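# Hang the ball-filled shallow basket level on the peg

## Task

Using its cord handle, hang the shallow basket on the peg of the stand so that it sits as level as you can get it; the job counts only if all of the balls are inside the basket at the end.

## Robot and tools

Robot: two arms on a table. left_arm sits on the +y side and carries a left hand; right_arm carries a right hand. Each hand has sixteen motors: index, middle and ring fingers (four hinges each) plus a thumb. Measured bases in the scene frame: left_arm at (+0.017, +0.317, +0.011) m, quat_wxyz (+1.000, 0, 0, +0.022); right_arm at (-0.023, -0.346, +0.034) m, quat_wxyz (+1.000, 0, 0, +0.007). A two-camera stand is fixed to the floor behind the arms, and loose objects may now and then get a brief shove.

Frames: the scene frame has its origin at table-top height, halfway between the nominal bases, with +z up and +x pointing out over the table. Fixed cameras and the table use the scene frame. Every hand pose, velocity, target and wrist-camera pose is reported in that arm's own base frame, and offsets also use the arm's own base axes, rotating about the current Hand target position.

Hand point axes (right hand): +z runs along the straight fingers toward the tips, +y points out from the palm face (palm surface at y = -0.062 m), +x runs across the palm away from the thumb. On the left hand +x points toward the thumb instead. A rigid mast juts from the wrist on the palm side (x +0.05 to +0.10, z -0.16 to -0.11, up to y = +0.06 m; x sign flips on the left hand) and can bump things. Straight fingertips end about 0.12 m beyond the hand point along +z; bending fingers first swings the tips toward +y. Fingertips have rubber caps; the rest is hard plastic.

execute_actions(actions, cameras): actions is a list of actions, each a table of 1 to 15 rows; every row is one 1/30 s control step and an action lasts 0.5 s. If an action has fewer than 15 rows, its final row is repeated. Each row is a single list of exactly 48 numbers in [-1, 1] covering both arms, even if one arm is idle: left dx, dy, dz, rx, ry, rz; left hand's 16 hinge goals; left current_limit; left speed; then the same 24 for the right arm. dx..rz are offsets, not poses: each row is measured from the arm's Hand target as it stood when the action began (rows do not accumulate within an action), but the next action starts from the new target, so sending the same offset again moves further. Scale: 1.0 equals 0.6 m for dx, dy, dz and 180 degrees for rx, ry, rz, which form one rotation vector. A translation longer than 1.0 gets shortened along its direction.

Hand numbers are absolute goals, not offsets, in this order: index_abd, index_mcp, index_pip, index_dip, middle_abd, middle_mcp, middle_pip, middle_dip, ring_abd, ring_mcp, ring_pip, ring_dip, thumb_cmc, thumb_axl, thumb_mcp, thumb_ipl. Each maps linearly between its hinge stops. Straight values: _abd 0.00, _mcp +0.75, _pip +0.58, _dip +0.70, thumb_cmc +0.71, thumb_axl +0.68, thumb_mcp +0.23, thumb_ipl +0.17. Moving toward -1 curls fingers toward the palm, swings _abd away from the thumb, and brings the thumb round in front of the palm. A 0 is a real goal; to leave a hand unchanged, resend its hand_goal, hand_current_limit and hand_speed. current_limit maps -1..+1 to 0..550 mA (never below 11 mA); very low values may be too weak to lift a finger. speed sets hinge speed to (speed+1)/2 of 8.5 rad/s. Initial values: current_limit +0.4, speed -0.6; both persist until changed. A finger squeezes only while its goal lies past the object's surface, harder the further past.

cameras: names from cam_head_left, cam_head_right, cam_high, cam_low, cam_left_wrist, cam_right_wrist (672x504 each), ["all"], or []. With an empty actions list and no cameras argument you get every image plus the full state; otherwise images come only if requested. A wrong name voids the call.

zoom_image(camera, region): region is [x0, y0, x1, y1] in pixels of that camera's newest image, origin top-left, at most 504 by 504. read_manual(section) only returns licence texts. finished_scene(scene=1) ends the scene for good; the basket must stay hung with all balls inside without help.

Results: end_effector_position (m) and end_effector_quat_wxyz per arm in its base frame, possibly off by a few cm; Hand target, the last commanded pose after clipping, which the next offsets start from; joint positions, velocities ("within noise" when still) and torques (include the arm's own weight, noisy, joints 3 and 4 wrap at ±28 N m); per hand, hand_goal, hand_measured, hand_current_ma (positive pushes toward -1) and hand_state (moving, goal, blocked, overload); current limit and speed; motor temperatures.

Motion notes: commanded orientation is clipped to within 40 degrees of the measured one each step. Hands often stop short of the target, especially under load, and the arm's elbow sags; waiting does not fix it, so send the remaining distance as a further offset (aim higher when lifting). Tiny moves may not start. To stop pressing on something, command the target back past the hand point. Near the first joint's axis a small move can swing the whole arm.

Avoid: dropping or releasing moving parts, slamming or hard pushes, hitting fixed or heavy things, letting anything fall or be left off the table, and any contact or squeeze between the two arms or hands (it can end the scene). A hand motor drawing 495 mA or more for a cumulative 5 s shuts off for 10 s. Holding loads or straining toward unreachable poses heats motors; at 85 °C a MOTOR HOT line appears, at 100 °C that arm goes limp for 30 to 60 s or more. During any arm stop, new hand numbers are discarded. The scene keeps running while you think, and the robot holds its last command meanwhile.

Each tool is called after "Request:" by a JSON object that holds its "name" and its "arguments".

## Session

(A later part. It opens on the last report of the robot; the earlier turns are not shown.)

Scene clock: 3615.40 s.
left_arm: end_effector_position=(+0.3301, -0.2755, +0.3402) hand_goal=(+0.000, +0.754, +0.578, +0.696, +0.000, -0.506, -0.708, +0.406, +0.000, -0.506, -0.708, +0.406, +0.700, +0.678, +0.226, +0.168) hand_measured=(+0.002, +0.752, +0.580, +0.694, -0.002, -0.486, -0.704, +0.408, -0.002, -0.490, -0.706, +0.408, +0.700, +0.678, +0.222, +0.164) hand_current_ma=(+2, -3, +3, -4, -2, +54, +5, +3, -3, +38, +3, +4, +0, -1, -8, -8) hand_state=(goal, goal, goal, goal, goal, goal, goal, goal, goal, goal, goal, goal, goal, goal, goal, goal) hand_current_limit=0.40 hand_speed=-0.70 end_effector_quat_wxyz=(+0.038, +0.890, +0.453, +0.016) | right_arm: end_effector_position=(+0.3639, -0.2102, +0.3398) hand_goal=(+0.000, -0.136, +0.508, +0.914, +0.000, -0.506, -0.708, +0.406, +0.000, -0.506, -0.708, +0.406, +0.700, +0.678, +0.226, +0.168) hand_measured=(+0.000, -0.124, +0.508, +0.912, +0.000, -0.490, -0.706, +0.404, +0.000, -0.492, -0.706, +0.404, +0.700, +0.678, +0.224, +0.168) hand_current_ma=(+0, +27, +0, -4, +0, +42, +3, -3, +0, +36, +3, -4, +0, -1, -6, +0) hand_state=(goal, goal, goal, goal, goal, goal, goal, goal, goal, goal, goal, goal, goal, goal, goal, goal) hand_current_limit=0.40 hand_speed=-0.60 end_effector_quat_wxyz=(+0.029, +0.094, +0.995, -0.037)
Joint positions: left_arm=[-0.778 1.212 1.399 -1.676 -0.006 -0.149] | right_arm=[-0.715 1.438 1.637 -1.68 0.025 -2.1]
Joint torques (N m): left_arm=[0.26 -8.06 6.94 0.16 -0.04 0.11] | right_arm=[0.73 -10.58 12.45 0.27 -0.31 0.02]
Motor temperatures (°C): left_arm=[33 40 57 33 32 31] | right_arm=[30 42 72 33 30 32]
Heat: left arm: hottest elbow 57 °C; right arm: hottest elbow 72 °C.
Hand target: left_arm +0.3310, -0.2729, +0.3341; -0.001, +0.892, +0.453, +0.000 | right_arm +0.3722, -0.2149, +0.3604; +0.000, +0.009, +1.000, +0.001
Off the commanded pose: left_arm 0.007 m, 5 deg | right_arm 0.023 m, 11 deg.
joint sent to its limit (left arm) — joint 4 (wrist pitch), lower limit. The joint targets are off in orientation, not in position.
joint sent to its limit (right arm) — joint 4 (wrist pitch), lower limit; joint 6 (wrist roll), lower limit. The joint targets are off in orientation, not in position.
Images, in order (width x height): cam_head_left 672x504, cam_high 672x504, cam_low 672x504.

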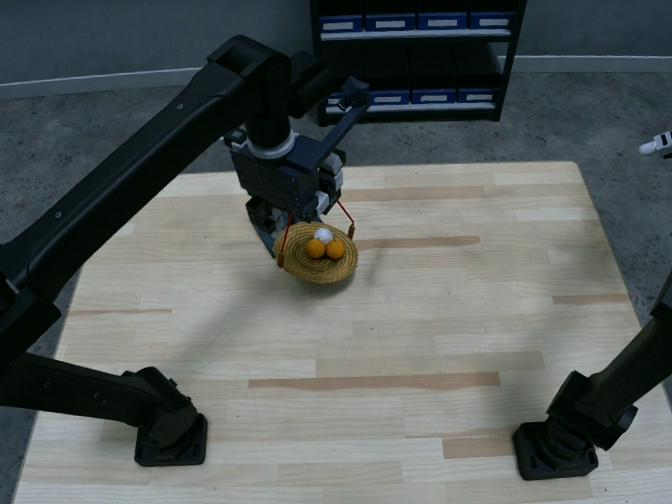

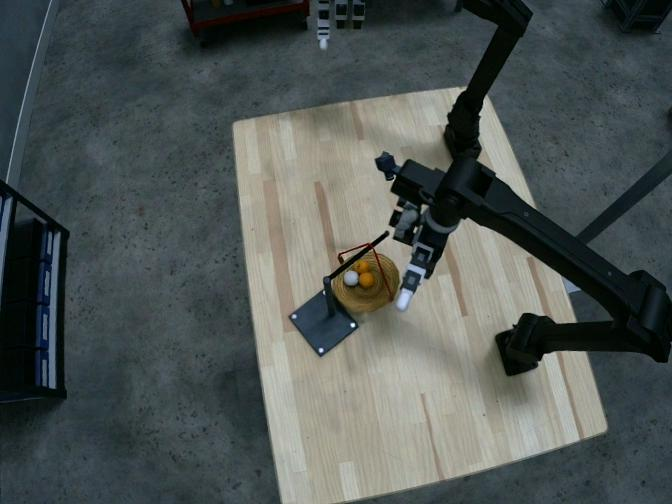

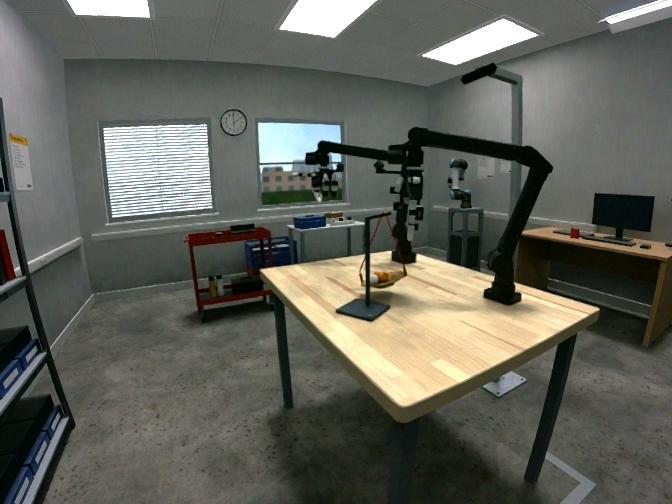

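Request:
{"name": "execute_actions", "arguments": {"actions": [[[-0.0037,0.0365,-0.01,0,0,-0.0283,0,0.753,0.577,0.696,0,-0.507,-0.708,0.406,0,-0.507,-0.708,0.406,0.7,0.677,0.226,0.168,0.4,-0.7,0,0,0,0,0,0,0,-0.137,0.508,0.913,0,-0.507,-0.708,0.406,0,-0.507,-0.708,0.406,0.7,0.678,0.226,0.168,0.4,-0.6]],[[-0.0037,0.0365,-0.01,0,0,-0.0283,0,0.753,0.577,0.696,0,-0.507,-0.708,0.406,0,-0.507,-0.708,0.406,0.7,0.677,0.226,0.168,0.4,-0.7,0,0,0,0,0,0,0,-0.137,0.508,0.913,0,-0.507,-0.708,0.406,0,-0.507,-0.708,0.406,0.7,0.678,0.226,0.168,0.4,-0.6]],[[-0.0037,0.0365,-0.01,0,0,-0.0283,0,0.753,0.577,0.696,0,-0.507,-0.708,0.406,0,-0.507,-0.708,0.406,0.7,0.677,0.226,0.168,0.4,-0.7,0,0,0,0,0,0,0,-0.137,0.508,0.913,0,-0.507,-0.708,0.406,0,-0.507,-0.708,0.406,0.7,0.678,0.226,0.168,0.4,-0.6]],[[-0.0037,0.0365,-0.01,0,0,-0.0283,0,0.753,0.577,0.696,0,-0.1,-0.708,0.406,0,-0.507,-0.708,0.406,0.7,0.677,0.226,0.168,0.4,-0.5,0,0,0,0,0,0,0,-0.137,0.508,0.913,0,-0.507,-0.708,0.406,0,-0.507,-0.708,0.406,0.7,0.678,0.226,0.168,0.4,-0.6]],[[0,0,0,0,0,0,0,0.753,0.577,0.696,0,0.753,-0.708,0.406,0,-0.507,-0.708,0.406,0.7,0.677,0.226,0.168,0.4,-0.5,0,0,0,0,0,0,0,-0.137,0.508,0.913,0,-0.507,-0.708,0.406,0,-0.507,-0.708,0.406,0.7,0.678,0.226,0.168,0.4,-0.6]],[[0,0,0,0,0,0,0,0.753,0.577,0.696,0,0.753,-0.708,0.406,0,-0.507,-0.708,0.406,0.7,0.677,0.226,0.168,0.4,-0.5,0,0,0,0,0,0,0,-0.137,0.508,0.913,0,-0.507,-0.708,0.406,0,-0.507,-0.708,0.406,0.7,0.678,0.226,0.168,0.4,-0.6]],[[0,0,0,0,0,0,0,0.753,0.577,0.696,0,0.753,0.577,0.696,0,-0.507,-0.708,0.406,0.7,0.677,0.226,0.168,0.4,-0.5,0,0,0,0,0,0,0,-0.137,0.508,0.913,0,-0.507,-0.708,0.406,0,-0.507,-0.708,0.406,0.7,0.678,0.226,0.168,0.4,-0.6]],[[0,0,0,0,0,0,0,0.753,0.577,0.696,0,0.753,0.577,0.696,0,-0.507,-0.708,0.406,0.7,0.677,0.226,0.168,0.4,-0.5,0,0,0,0,0,0,0,-0.137,0.508,0.913,0,-0.507,-0.708,0.406,0,-0.507,-0.708,0.406,0.7,0.678,0.226,0.168,0.4,-0.6]]], "cameras": ["all"]}}

Request:
{"name": "zoom_image", "arguments": {"camera": "cam_low", "region": [345, 180, 465, 300]}}

Request:
{"name": "zoom_image", "arguments": {"camera": "cam_high", "region": [300, 200, 460, 350]}}

Scene clock: 3640.27 s.
left_arm: end_effector_position=(+0.3266, -0.1894, +0.3083) hand_goal=(+0.000, +0.754, +0.578, +0.696, +0.000, +0.754, +0.578, +0.696, +0.000, -0.506, -0.708, +0.406, +0.700, +0.678, +0.226, +0.168) hand_measured=(+0.002, +0.752, +0.580, +0.694, -0.002, +0.754, +0.574, +0.694, -0.002, -0.492, -0.706, +0.408, +0.700, +0.678, +0.222, +0.164) hand_current_ma=(+1, -3, +2, -4, -2, -1, -6, -3, -3, +37, +3, +4, -1, -1, -8, -8) hand_state=(goal, goal, goal, goal, goal, goal, goal, goal, goal, goal, goal, goal, goal, goal, goal, goal) hand_current_limit=0.40 hand_speed=-0.50 end_effector_quat_wxyz=(+0.013, +0.957, +0.288, +0.015) | right_arm: end_effector_position=(+0.3639, -0.2102, +0.3398) hand_goal=(+0.000, -0.136, +0.508, +0.914, +0.000, -0.506, -0.708, +0.406, +0.000, -0.506, -0.708, +0.406, +0.700, +0.678, +0.226, +0.168) hand_measured=(+0.000, -0.124, +0.508, +0.912, +0.000, -0.490, -0.706, +0.404, +0.000, -0.492, -0.706, +0.404, +0.700, +0.678, +0.224, +0.168) hand_current_ma=(+0, +27, +0, -4, +0, +42, +3, -3, +0, +36, +3, -4, +0, -1, -6, +0) hand_state=(goal, goal, goal, goal, goal, goal, goal, goal, goal, goal, goal, goal, goal, goal, goal, goal) hand_current_limit=0.40 hand_speed=-0.60 end_effector_quat_wxyz=(+0.029, +0.094, +0.995, -0.037)
Joint positions: left_arm=[-0.465 1.082 1.228 -1.677 -0.001 0.521] | right_arm=[-0.715 1.438 1.637 -1.68 0.025 -2.1]
Joint torques (N m): left_arm=[0.26 -7.53 6.76 0.02 0.11 0.09] | right_arm=[0.73 -10.46 12.46 0.23 -0.31 0.02]
Motor temperatures (°C): left_arm=[33 39 57 33 32 31] | right_arm=[30 42 72 33 30 32]
Heat: left arm: hottest elbow 57 °C; right arm: hottest elbow 72 °C.
Hand target: left_arm +0.3223, -0.1852, +0.3100; -0.001, +0.958, +0.288, +0.000 | right_arm +0.3722, -0.2149, +0.3604; +0.000, +0.009, +1.000, +0.001
Off the commanded pose: left_arm 0.006 m, 2 deg | right_arm 0.023 m, 11 deg.
joint sent to its limit (left arm) — joint 4 (wrist pitch), lower limit. The joint targets still meet the commanded pose.
joint sent to its limit (right arm) — joint 4 (wrist pitch), lower limit; joint 6 (wrist roll), lower limit. The joint targets are off in orientation, not in position.

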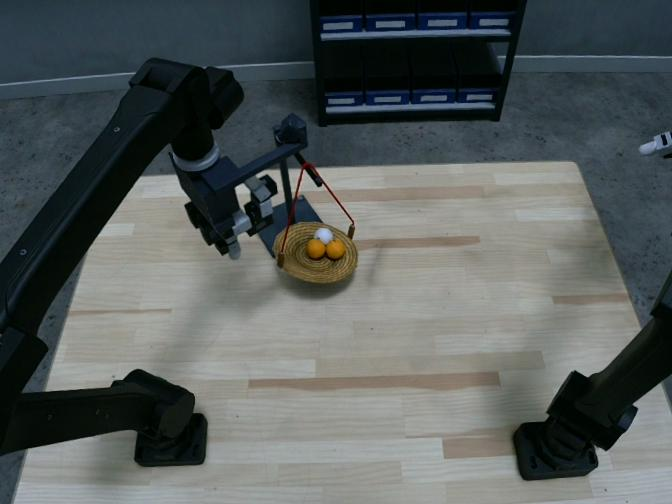

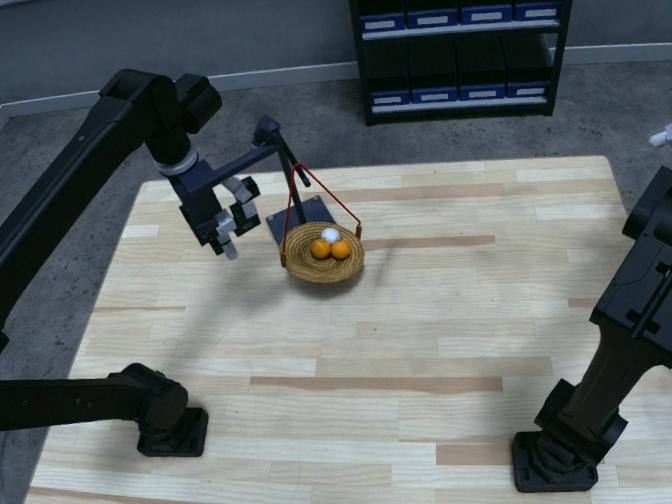

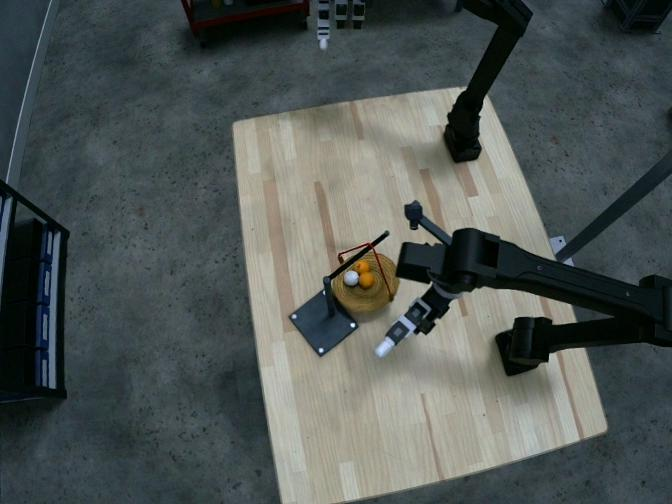

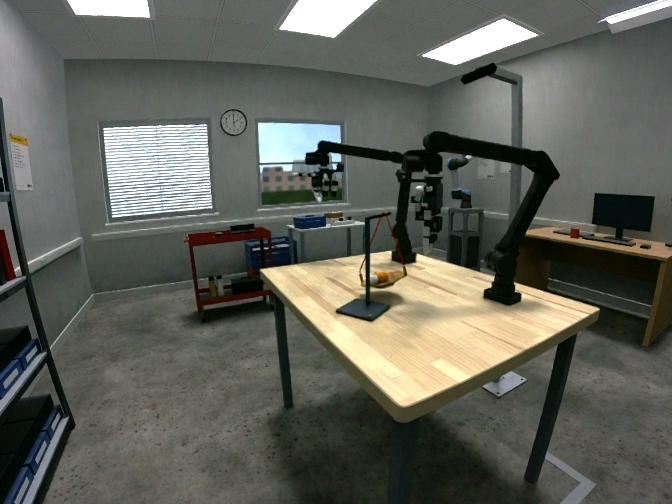

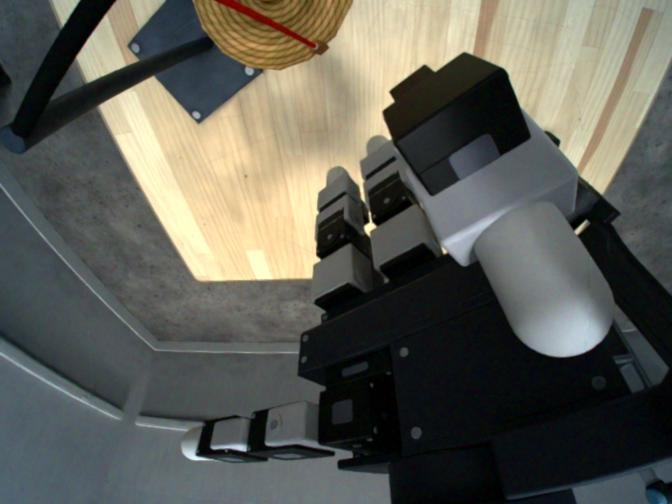

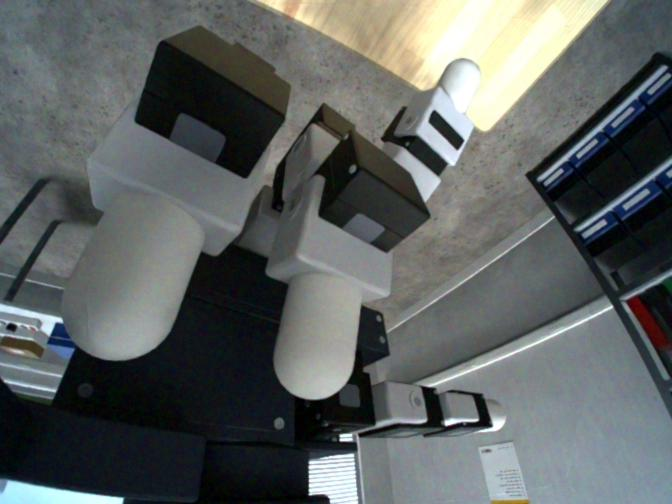

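Scaled by 4.200 from the camera's 672x504 image, which has a finer 960x720 frame.

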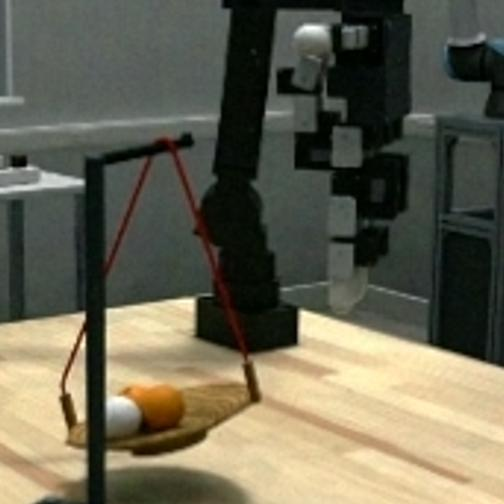

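Scaled by 3.150 from the camera's 672x504 image, which has a finer 960x720 frame.

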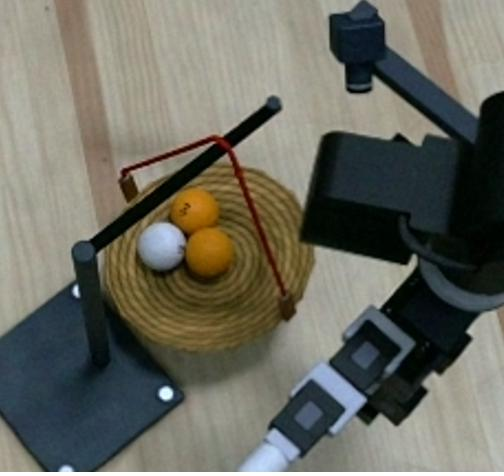

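Request:
{"name": "zoom_image", "arguments": {"camera": "cam_head_left", "region": [220, 130, 380, 300]}}

Request:
{"name": "zoom_image", "arguments": {"camera": "cam_head_right", "region": [220, 130, 380, 300]}}

Scaled by 2.965 from the camera's 672x504 image, which has a finer 960x720 frame.

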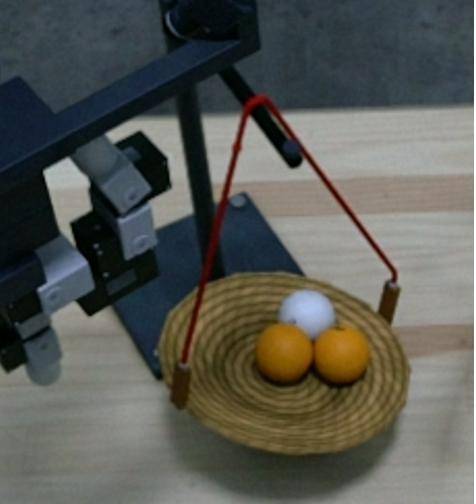

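Scaled by 2.965 from the camera's 672x504 image, which has a finer 960x720 frame.

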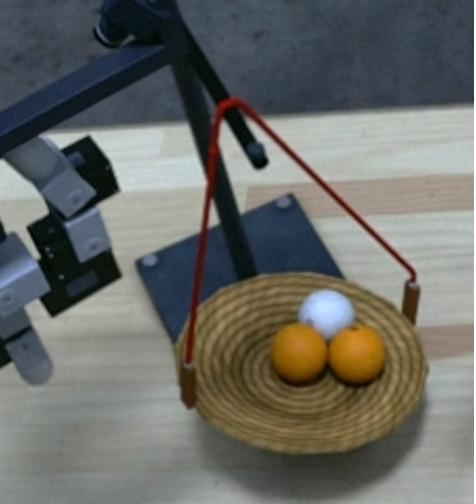

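Request:
{"name": "execute_actions", "arguments": {"actions": [[[0.0,0,-0.026,0,0,0,0,0.753,0.577,0.696,0,0.753,0.577,0.696,0,-0.507,-0.708,0.406,0.7,0.677,0.226,0.168,0.4,-0.5,0,0,0,0,0,0,0,-0.137,0.508,0.913,0,-0.507,-0.708,0.406,0,-0.507,-0.708,0.406,0.7,0.678,0.226,0.168,0.4,-0.6]],[[0.0,0,-0.026,0,0,0,0,0.753,0.577,0.696,0,0.753,0.577,0.696,0,-0.507,-0.708,0.406,0.7,0.677,0.226,0.168,0.4,-0.5,0,0,0,0,0,0,0,-0.137,0.508,0.913,0,-0.507,-0.708,0.406,0,-0.507,-0.708,0.406,0.7,0.678,0.226,0.168,0.4,-0.6]],[[0.0,0,-0.026,0,0,0,0,0.753,0.577,0.696,0,0.753,0.577,0.696,0,-0.507,-0.708,0.406,0.7,0.677,0.226,0.168,0.4,-0.5,0,0,0,0,0,0,0,-0.137,0.508,0.913,0,-0.507,-0.708,0.406,0,-0.507,-0.708,0.406,0.7,0.678,0.226,0.168,0.4,-0.6]],[[0.0088,-0.0188,0,0,0,0,0,0.753,0.577,0.696,0,0.753,0.577,0.696,0,-0.507,-0.708,0.406,0.7,0.677,0.226,0.168,0.4,-0.5,0,0,0,0,0,0,0,-0.137,0.508,0.913,0,-0.507,-0.708,0.406,0,-0.507,-0.708,0.406,0.7,0.678,0.226,0.168,0.4,-0.6]],[[0.0088,-0.0188,0,0,0,0,0,0.753,0.577,0.696,0,0.753,0.577,0.696,0,-0.507,-0.708,0.406,0.7,0.677,0.226,0.168,0.4,-0.5,0,0,0,0,0,0,0,-0.137,0.508,0.913,0,-0.507,-0.708,0.406,0,-0.507,-0.708,0.406,0.7,0.678,0.226,0.168,0.4,-0.6]],[[0.0088,-0.0188,0,0,0,0,0,0.753,0.577,0.696,0,0.753,0.577,0.696,0,-0.507,-0.708,0.406,0.7,0.677,0.226,0.168,0.4,-0.5,0,0,0,0,0,0,0,-0.137,0.508,0.913,0,-0.507,-0.708,0.406,0,-0.507,-0.708,0.406,0.7,0.678,0.226,0.168,0.4,-0.6]]], "cameras": ["all"]}}

Request:
{"name": "zoom_image", "arguments": {"camera": "cam_head_left", "region": [220, 130, 380, 300]}}

Request:
{"name": "zoom_image", "arguments": {"camera": "cam_low", "region": [345, 190, 455, 300]}}

Request:
{"name": "zoom_image", "arguments": {"camera": "cam_left_wrist", "region": [150, 0, 450, 240]}}

Scene clock: 3694.57 s.
left_arm: end_effector_position=(+0.3242, -0.2083, +0.2416) hand_goal=(+0.000, +0.754, +0.578, +0.696, +0.000, +0.754, +0.578, +0.696, +0.000, -0.506, -0.708, +0.406, +0.700, +0.678, +0.226, +0.168) hand_measured=(+0.002, +0.752, +0.580, +0.694, -0.002, +0.754, +0.574, +0.694, -0.002, -0.492, -0.706, +0.408, +0.700, +0.678, +0.222, +0.164) hand_current_ma=(+1, -3, +2, -4, -2, -1, -6, -3, -3, +37, +3, +4, -1, -1, -8, -8) hand_state=(goal, goal, goal, goal, goal, goal, goal, goal, goal, goal, goal, goal, goal, goal, goal, goal) hand_current_limit=0.40 hand_speed=-0.50 end_effector_quat_wxyz=(-0.021, +0.958, +0.287, -0.019) | right_arm: end_effector_position=(+0.3639, -0.2102, +0.3398) hand_goal=(+0.000, -0.136, +0.508, +0.914, +0.000, -0.506, -0.708, +0.406, +0.000, -0.506, -0.708, +0.406, +0.700, +0.678, +0.226, +0.168) hand_measured=(+0.000, -0.124, +0.508, +0.912, +0.000, -0.490, -0.706, +0.404, +0.000, -0.492, -0.706, +0.404, +0.700, +0.678, +0.224, +0.168) hand_current_ma=(+0, +27, +0, -4, +0, +42, +3, -3, +0, +36, +3, -4, +0, -1, -6, +0) hand_state=(goal, goal, goal, goal, goal, goal, goal, goal, goal, goal, goal, goal, goal, goal, goal, goal) hand_current_limit=0.40 hand_speed=-0.60 end_effector_quat_wxyz=(+0.029, +0.094, +0.995, -0.037)
Joint positions: left_arm=[-0.524 1.155 1.126 -1.598 -0.001 0.465] | right_arm=[-0.715 1.438 1.637 -1.68 0.025 -2.1]
Joint torques (N m): left_arm=[-1.38 -6.89 10.93 0.57 0.04 -0.13] | right_arm=[0.73 -10.4 12.51 0.27 -0.32 0.02]
Motor temperatures (°C): left_arm=[33 38 56 33 32 31] | right_arm=[30 42 72 33 30 32]
Heat: left arm: hottest elbow 56 °C; right arm: hottest elbow 72 °C.
Hand target: left_arm +0.3380, -0.2192, +0.2633; -0.001, +0.958, +0.288, +0.000 | right_arm +0.3722, -0.2149, +0.3604; +0.000, +0.009, +1.000, +0.001
Off the commanded pose: left_arm 0.028 m, 3 deg | right_arm 0.023 m, 11 deg.
joint sent to its limit (right arm) — joint 4 (wrist pitch), lower limit; joint 6 (wrist roll), lower limit. The joint targets are off in orientation, not in position.

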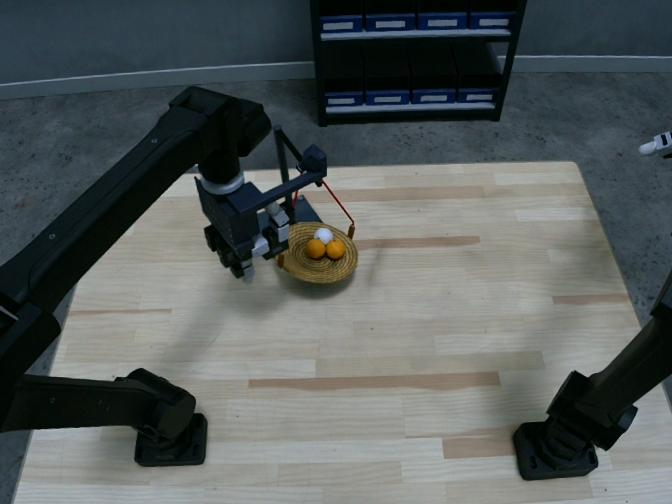

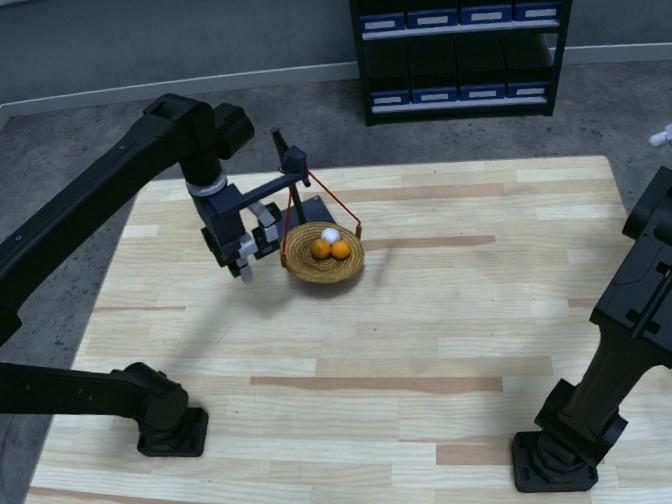

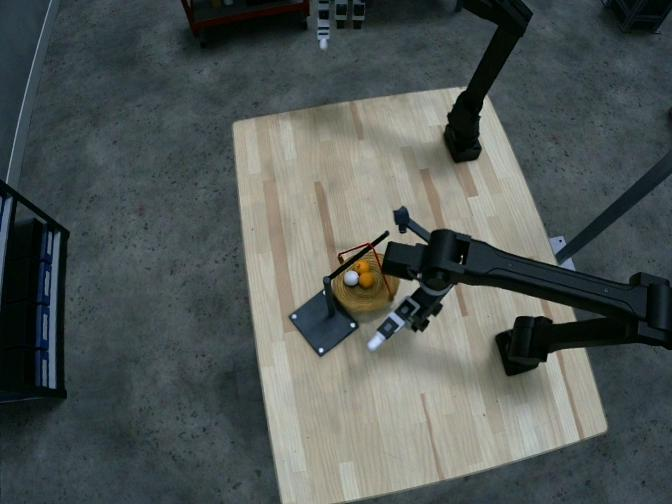

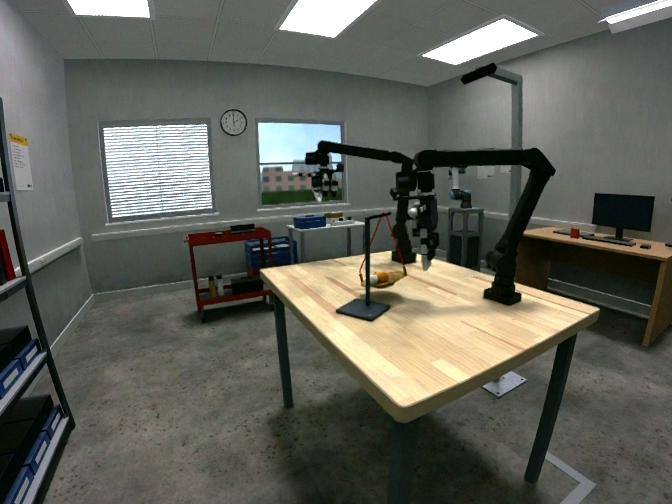

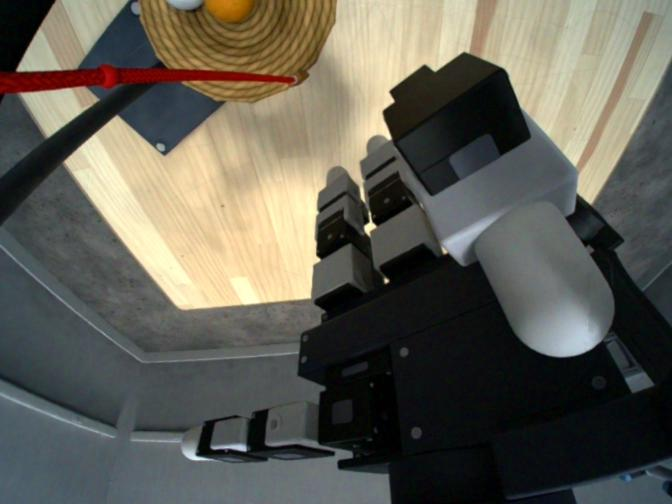

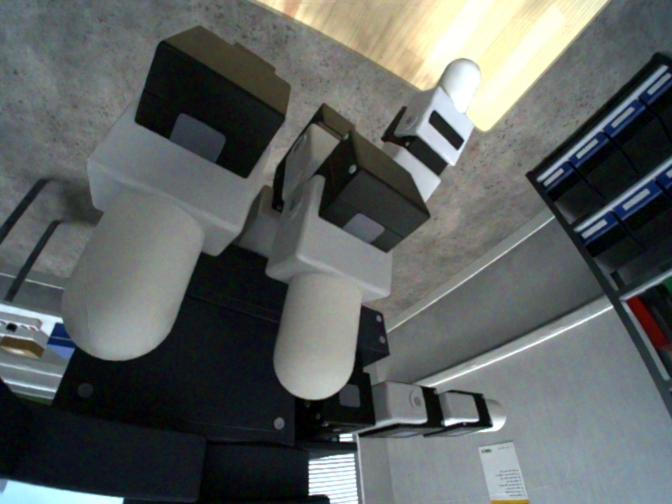

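Scaled by 2.965 from the camera's 672x504 image, which has a finer 960x720 frame.

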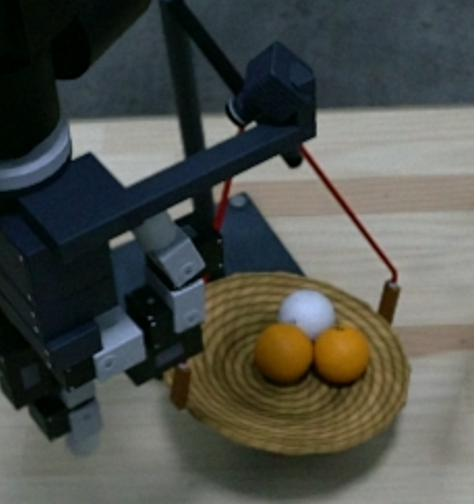

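Scaled by 4.582 from the camera's 672x504 image, which has a finer 960x720 frame.

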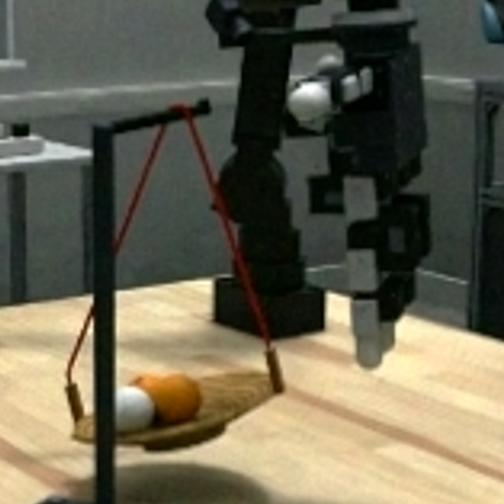

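Scaled by 1.680 from the camera's 672x504 image, which has a finer 960x720 frame.

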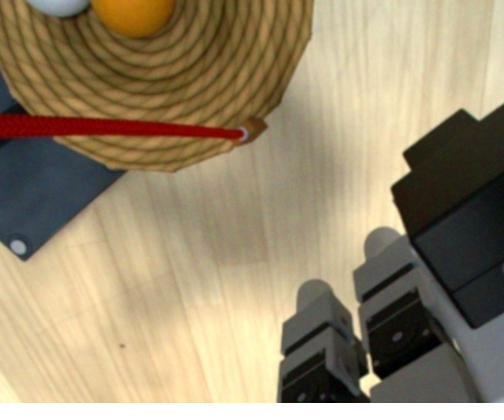

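Request:
{"name": "execute_actions", "arguments": {"actions": [[[0,0,0.0125,-0.0223,-0.0165,0.0036,0,0.753,0.577,0.696,0,0.753,0.577,0.696,0,-0.507,-0.708,0.406,0.7,0.677,0.226,0.168,0.4,-0.5,0,0,0,0,0,0,0,-0.137,0.508,0.913,0,-0.507,-0.708,0.406,0,-0.507,-0.708,0.406,0.7,0.678,0.226,0.168,0.4,-0.6]],[[0,0,0.0125,-0.0223,-0.0165,0.0036,0,0.753,0.577,0.696,0,0.753,0.577,0.696,0,-0.507,-0.708,0.406,0.7,0.677,0.226,0.168,0.4,-0.5,0,0,0,0,0,0,0,-0.137,0.508,0.913,0,-0.507,-0.708,0.406,0,-0.507,-0.708,0.406,0.7,0.678,0.226,0.168,0.4,-0.6]],[[0,0,0.0125,-0.0223,-0.0165,0.0036,0,0.753,0.577,0.696,0,0.753,0.577,0.696,0,-0.507,-0.708,0.406,0.7,0.677,0.226,0.168,0.4,-0.5,0,0,0,0,0,0,0,-0.137,0.508,0.913,0,-0.507,-0.708,0.406,0,-0.507,-0.708,0.406,0.7,0.678,0.226,0.168,0.4,-0.6]],[[0,0,0.0125,-0.0223,-0.0165,0.0036,0,0.753,0.577,0.696,0,0.753,0.577,0.696,0,-0.507,-0.708,0.406,0.7,0.677,0.226,0.168,0.4,-0.5,0,0,0,0,0,0,0,-0.137,0.508,0.913,0,-0.507,-0.708,0.406,0,-0.507,-0.708,0.406,0.7,0.678,0.226,0.168,0.4,-0.6]]], "cameras": ["all"]}}

Request:
{"name": "zoom_image", "arguments": {"camera": "cam_head_left", "region": [220, 130, 380, 300]}}

Request:
{"name": "zoom_image", "arguments": {"camera": "cam_low", "region": [345, 190, 455, 300]}}

Request:
{"name": "zoom_image", "arguments": {"camera": "cam_left_wrist", "region": [150, 0, 450, 240]}}

Scene clock: 3766.47 s.
left_arm: end_effector_position=(+0.3353, -0.2222, +0.2901) hand_goal=(+0.000, +0.754, +0.578, +0.696, +0.000, +0.754, +0.578, +0.696, +0.000, -0.506, -0.708, +0.406, +0.700, +0.678, +0.226, +0.168) hand_measured=(+0.002, +0.754, +0.580, +0.694, -0.002, +0.754, +0.576, +0.694, -0.002, -0.492, -0.706, +0.408, +0.700, +0.678, +0.222, +0.164) hand_current_ma=(+1, -1, +2, -3, -2, -1, -4, -3, -3, +37, +3, +4, +0, -1, -8, -8) hand_state=(goal, goal, goal, goal, goal, goal, goal, goal, goal, goal, goal, goal, goal, goal, goal, goal) hand_current_limit=0.40 hand_speed=-0.50 end_effector_quat_wxyz=(+0.154, +0.941, +0.298, +0.052) | right_arm: end_effector_position=(+0.3639, -0.2102, +0.3398) hand_goal=(+0.000, -0.136, +0.508, +0.914, +0.000, -0.506, -0.708, +0.406, +0.000, -0.506, -0.708, +0.406, +0.700, +0.678, +0.226, +0.168) hand_measured=(+0.000, -0.124, +0.508, +0.912, +0.000, -0.490, -0.706, +0.404, +0.000, -0.492, -0.706, +0.404, +0.700, +0.678, +0.224, +0.168) hand_current_ma=(+0, +27, +0, -4, +0, +42, +3, -3, +0, +36, +3, -4, +0, -1, -6, +0) hand_state=(goal, goal, goal, goal, goal, goal, goal, goal, goal, goal, goal, goal, goal, goal, goal, goal) hand_current_limit=0.40 hand_speed=-0.60 end_effector_quat_wxyz=(+0.029, +0.094, +0.995, -0.037)
Joint positions: left_arm=[-0.481 0.973 1.015 -1.317 0.142 0.456] | right_arm=[-0.715 1.438 1.637 -1.68 0.025 -2.1]
Joint torques (N m): left_arm=[0.38 -6.18 7.17 1.54 0.28 -0.1] | right_arm=[0.85 -10.58 12.52 0.24 -0.31 0.01]
Motor temperatures (°C): left_arm=[33 38 66 33 32 31] | right_arm=[30 42 72 33 30 32]
Heat: left arm: hottest elbow 66 °C; right arm: hottest elbow 72 °C.
Hand target: left_arm +0.3380, -0.2191, +0.2932; +0.162, +0.937, +0.305, +0.058 | right_arm +0.3722, -0.2149, +0.3604; +0.000, +0.009, +1.000, +0.001
Off the commanded pose: left_arm 0.005 m, 2 deg | right_arm 0.023 m, 11 deg.
joint sent to its limit (right arm) — joint 4 (wrist pitch), lower limit; joint 6 (wrist roll), lower limit. The joint targets are off in orientation, not in position.

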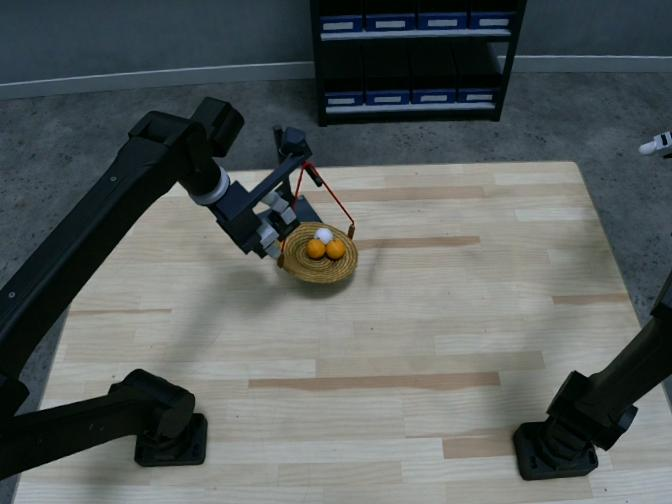

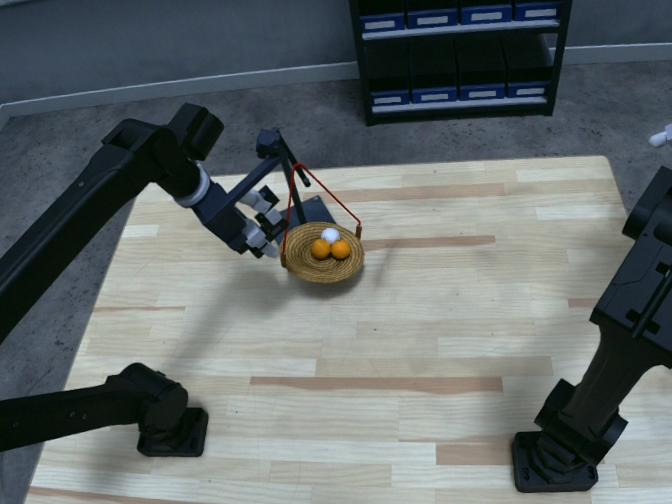

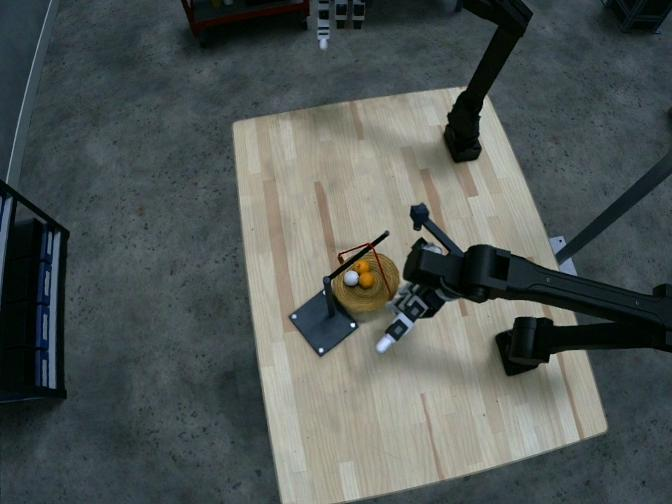

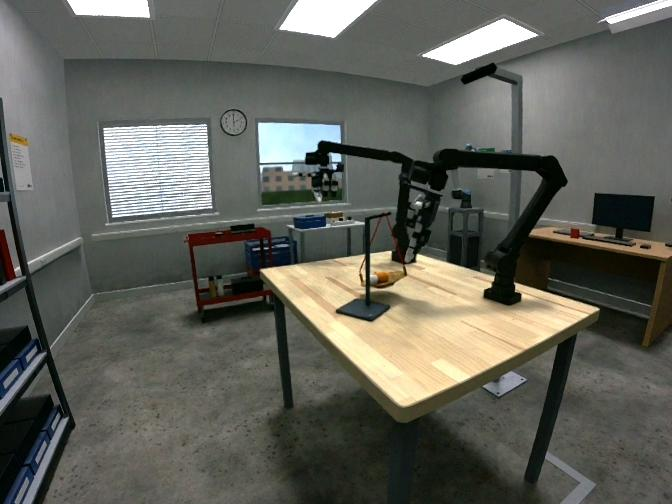

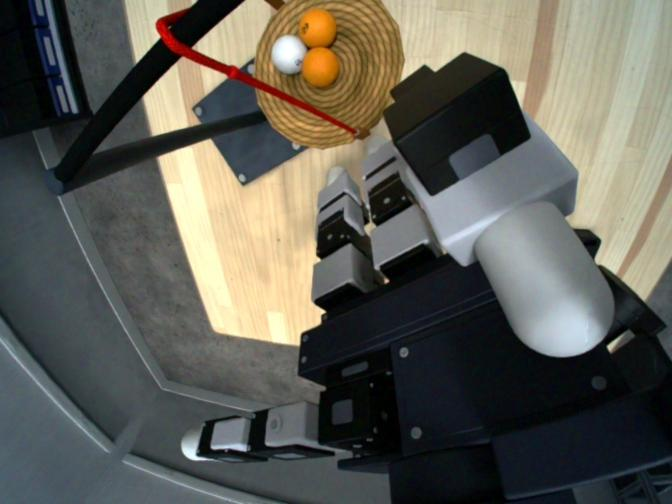

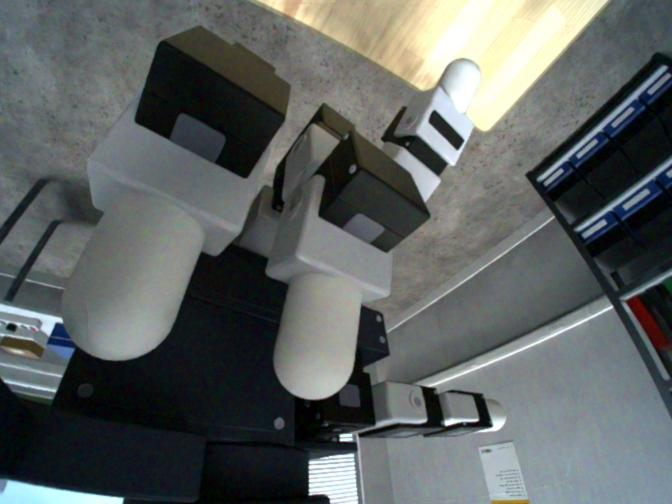

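Scaled by 2.965 from the camera's 672x504 image, which has a finer 960x720 frame.

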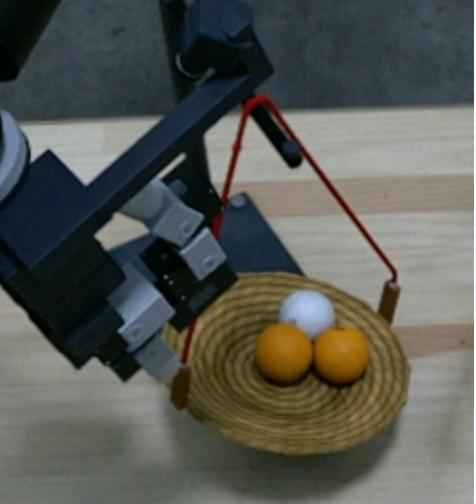

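Scaled by 4.582 from the camera's 672x504 image, which has a finer 960x720 frame.

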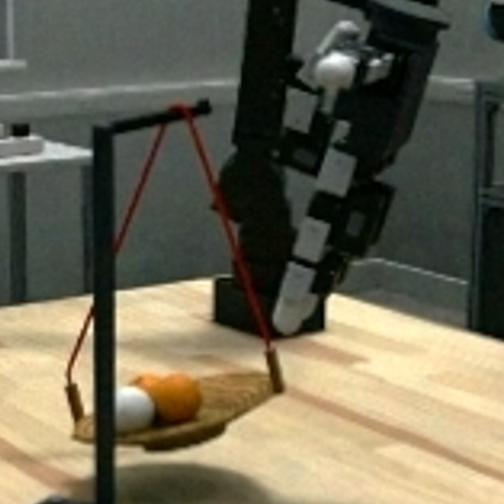

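Scaled by 1.680 from the camera's 672x504 image, which has a finer 960x720 frame.

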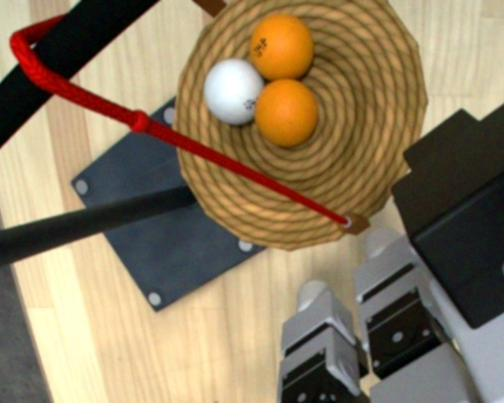

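Request:
{"name": "execute_actions", "arguments": {"actions": [[[0.0069,-0.0094,0,0,0,0,0,0.753,0.577,0.696,0,0.753,0.577,0.696,0,-0.507,-0.708,0.406,0.7,0.677,0.226,0.168,0.4,-0.5,0,0,0,0,0,0,0,-0.137,0.508,0.913,0,-0.507,-0.708,0.406,0,-0.507,-0.708,0.406,0.7,0.678,0.226,0.168,0.4,-0.6]],[[0.0069,-0.0094,0,0,0,0,0,0.753,0.577,0.696,0,0.753,0.577,0.696,0,-0.507,-0.708,0.406,0.7,0.677,0.226,0.168,0.4,-0.5,0,0,0,0,0,0,0,-0.137,0.508,0.913,0,-0.507,-0.708,0.406,0,-0.507,-0.708,0.406,0.7,0.678,0.226,0.168,0.4,-0.6]],[[0.0069,-0.0094,0,0,0,0,0,0.753,0.577,0.696,0,0.753,0.577,0.696,0,-0.507,-0.708,0.406,0.7,0.677,0.226,0.168,0.4,-0.5,0,0,0,0,0,0,0,-0.137,0.508,0.913,0,-0.507,-0.708,0.406,0,-0.507,-0.708,0.406,0.7,0.678,0.226,0.168,0.4,-0.6]]], "cameras": ["cam_head_left","cam_low","cam_left_wrist"]}}

Request:
{"name": "zoom_image", "arguments": {"camera": "cam_head_left", "region": [240, 190, 340, 290]}}

Request:
{"name": "zoom_image", "arguments": {"camera": "cam_low", "region": [375, 220, 435, 290]}}

Request:
{"name": "zoom_image", "arguments": {"camera": "cam_left_wrist", "region": [250, 50, 450, 240]}}

Scene clock: 3796.30 s.
left_arm: end_effector_position=(+0.3433, -0.2293, +0.2814) hand_goal=(+0.000, +0.754, +0.578, +0.696, +0.000, +0.754, +0.578, +0.696, +0.000, -0.506, -0.708, +0.406, +0.700, +0.678, +0.226, +0.168) hand_measured=(+0.002, +0.754, +0.580, +0.694, -0.002, +0.754, +0.576, +0.694, -0.002, -0.492, -0.706, +0.408, +0.700, +0.678, +0.222, +0.164) hand_current_ma=(+1, -1, +2, -3, -2, -1, -4, -3, -3, +37, +3, +4, +0, -1, -8, -8) hand_state=(goal, goal, goal, goal, goal, goal, goal, goal, goal, goal, goal, goal, goal, goal, goal, goal) hand_current_limit=0.40 hand_speed=-0.50 end_effector_quat_wxyz=(+0.151, +0.939, +0.306, +0.048) | right_arm: end_effector_position=(+0.3639, -0.2102, +0.3398) hand_goal=(+0.000, -0.136, +0.508, +0.914, +0.000, -0.506, -0.708, +0.406, +0.000, -0.506, -0.708, +0.406, +0.700, +0.678, +0.226, +0.168) hand_measured=(+0.000, -0.124, +0.508, +0.912, +0.000, -0.490, -0.706, +0.404, +0.000, -0.492, -0.706, +0.404, +0.700, +0.678, +0.224, +0.168) hand_current_ma=(+0, +27, +0, -4, +0, +42, +3, -3, +0, +36, +3, -4, +0, -1, -6, +0) hand_state=(goal, goal, goal, goal, goal, goal, goal, goal, goal, goal, goal, goal, goal, goal, goal, goal) hand_current_limit=0.40 hand_speed=-0.60 end_effector_quat_wxyz=(+0.029, +0.094, +0.995, -0.037)
Joint positions: left_arm=[-0.496 1.005 1.015 -1.291 0.137 0.424] | right_arm=[-0.715 1.438 1.637 -1.68 0.025 -2.1]
Joint torques (N m): left_arm=[-1.14 -5.54 9.47 1.47 0.07 -0.13] | right_arm=[0.67 -10.52 12.48 0.27 -0.31 0.03]
Motor temperatures (°C): left_arm=[33 37 61 33 32 31] | right_arm=[30 42 72 33 30 32]
Heat: left arm: hottest elbow 61 °C; right arm: hottest elbow 72 °C.
Hand target: left_arm +0.3505, -0.2360, +0.2932; +0.162, +0.937, +0.305, +0.059 | right_arm +0.3722, -0.2149, +0.3604; +0.000, +0.009, +1.000, +0.001
Off the commanded pose: left_arm 0.015 m, 2 deg | right_arm 0.023 m, 11 deg.
joint sent to its limit (right arm) — joint 4 (wrist pitch), lower limit; joint 6 (wrist roll), lower limit. The joint targets are off in orientation, not in position.
Images, in order (width x height): cam_head_left 672x504, cam_low 672x504, cam_left_wrist 672x504.

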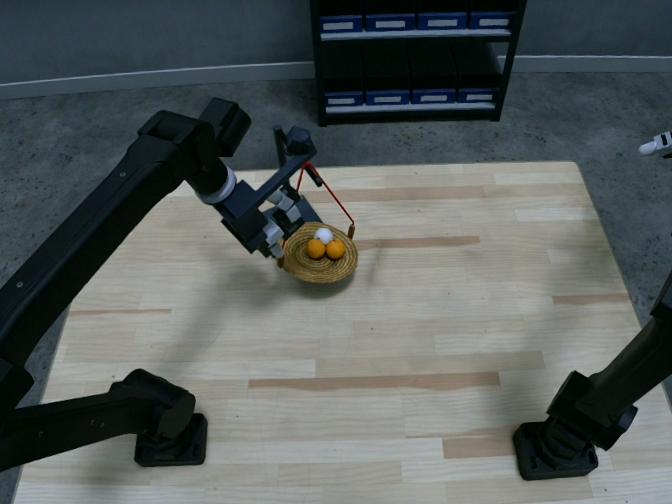

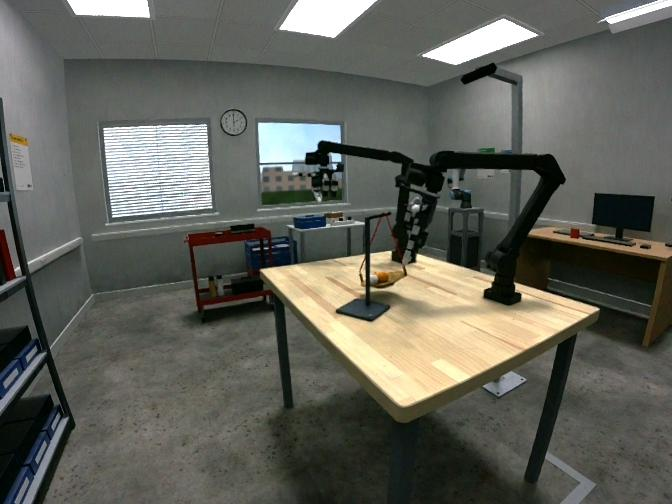

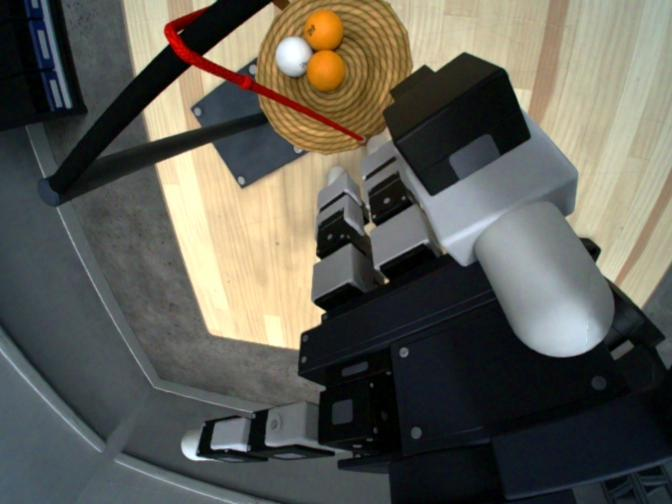

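Scaled by 5.040 from the camera's 672x504 image, which has a finer 960x720 frame.

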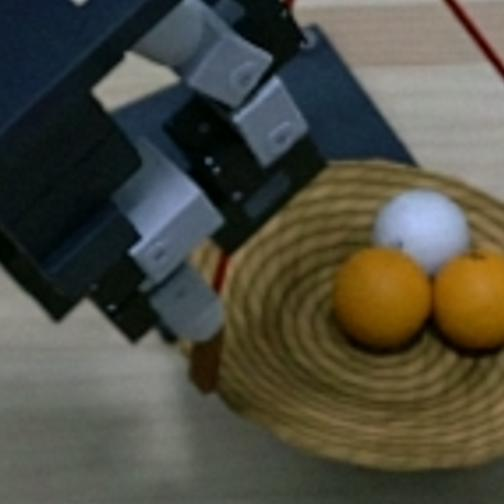

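Scaled by 7.200 from the camera's 672x504 image, which has a finer 960x720 frame.

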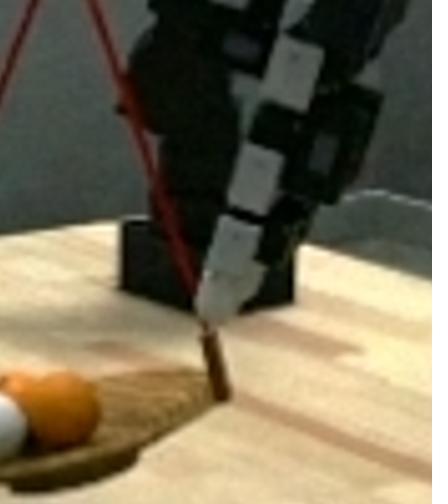

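Scaled by 2.520 from the camera's 672x504 image, which has a finer 960x720 frame.

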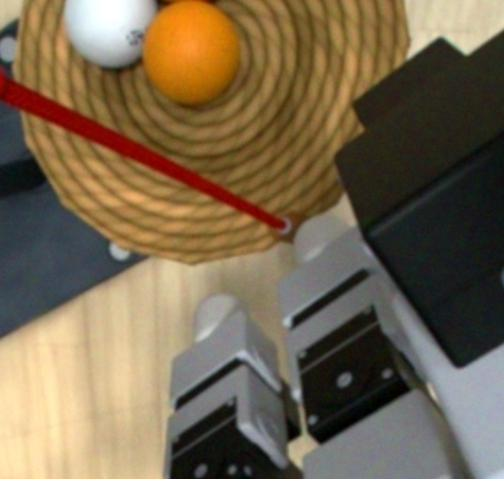

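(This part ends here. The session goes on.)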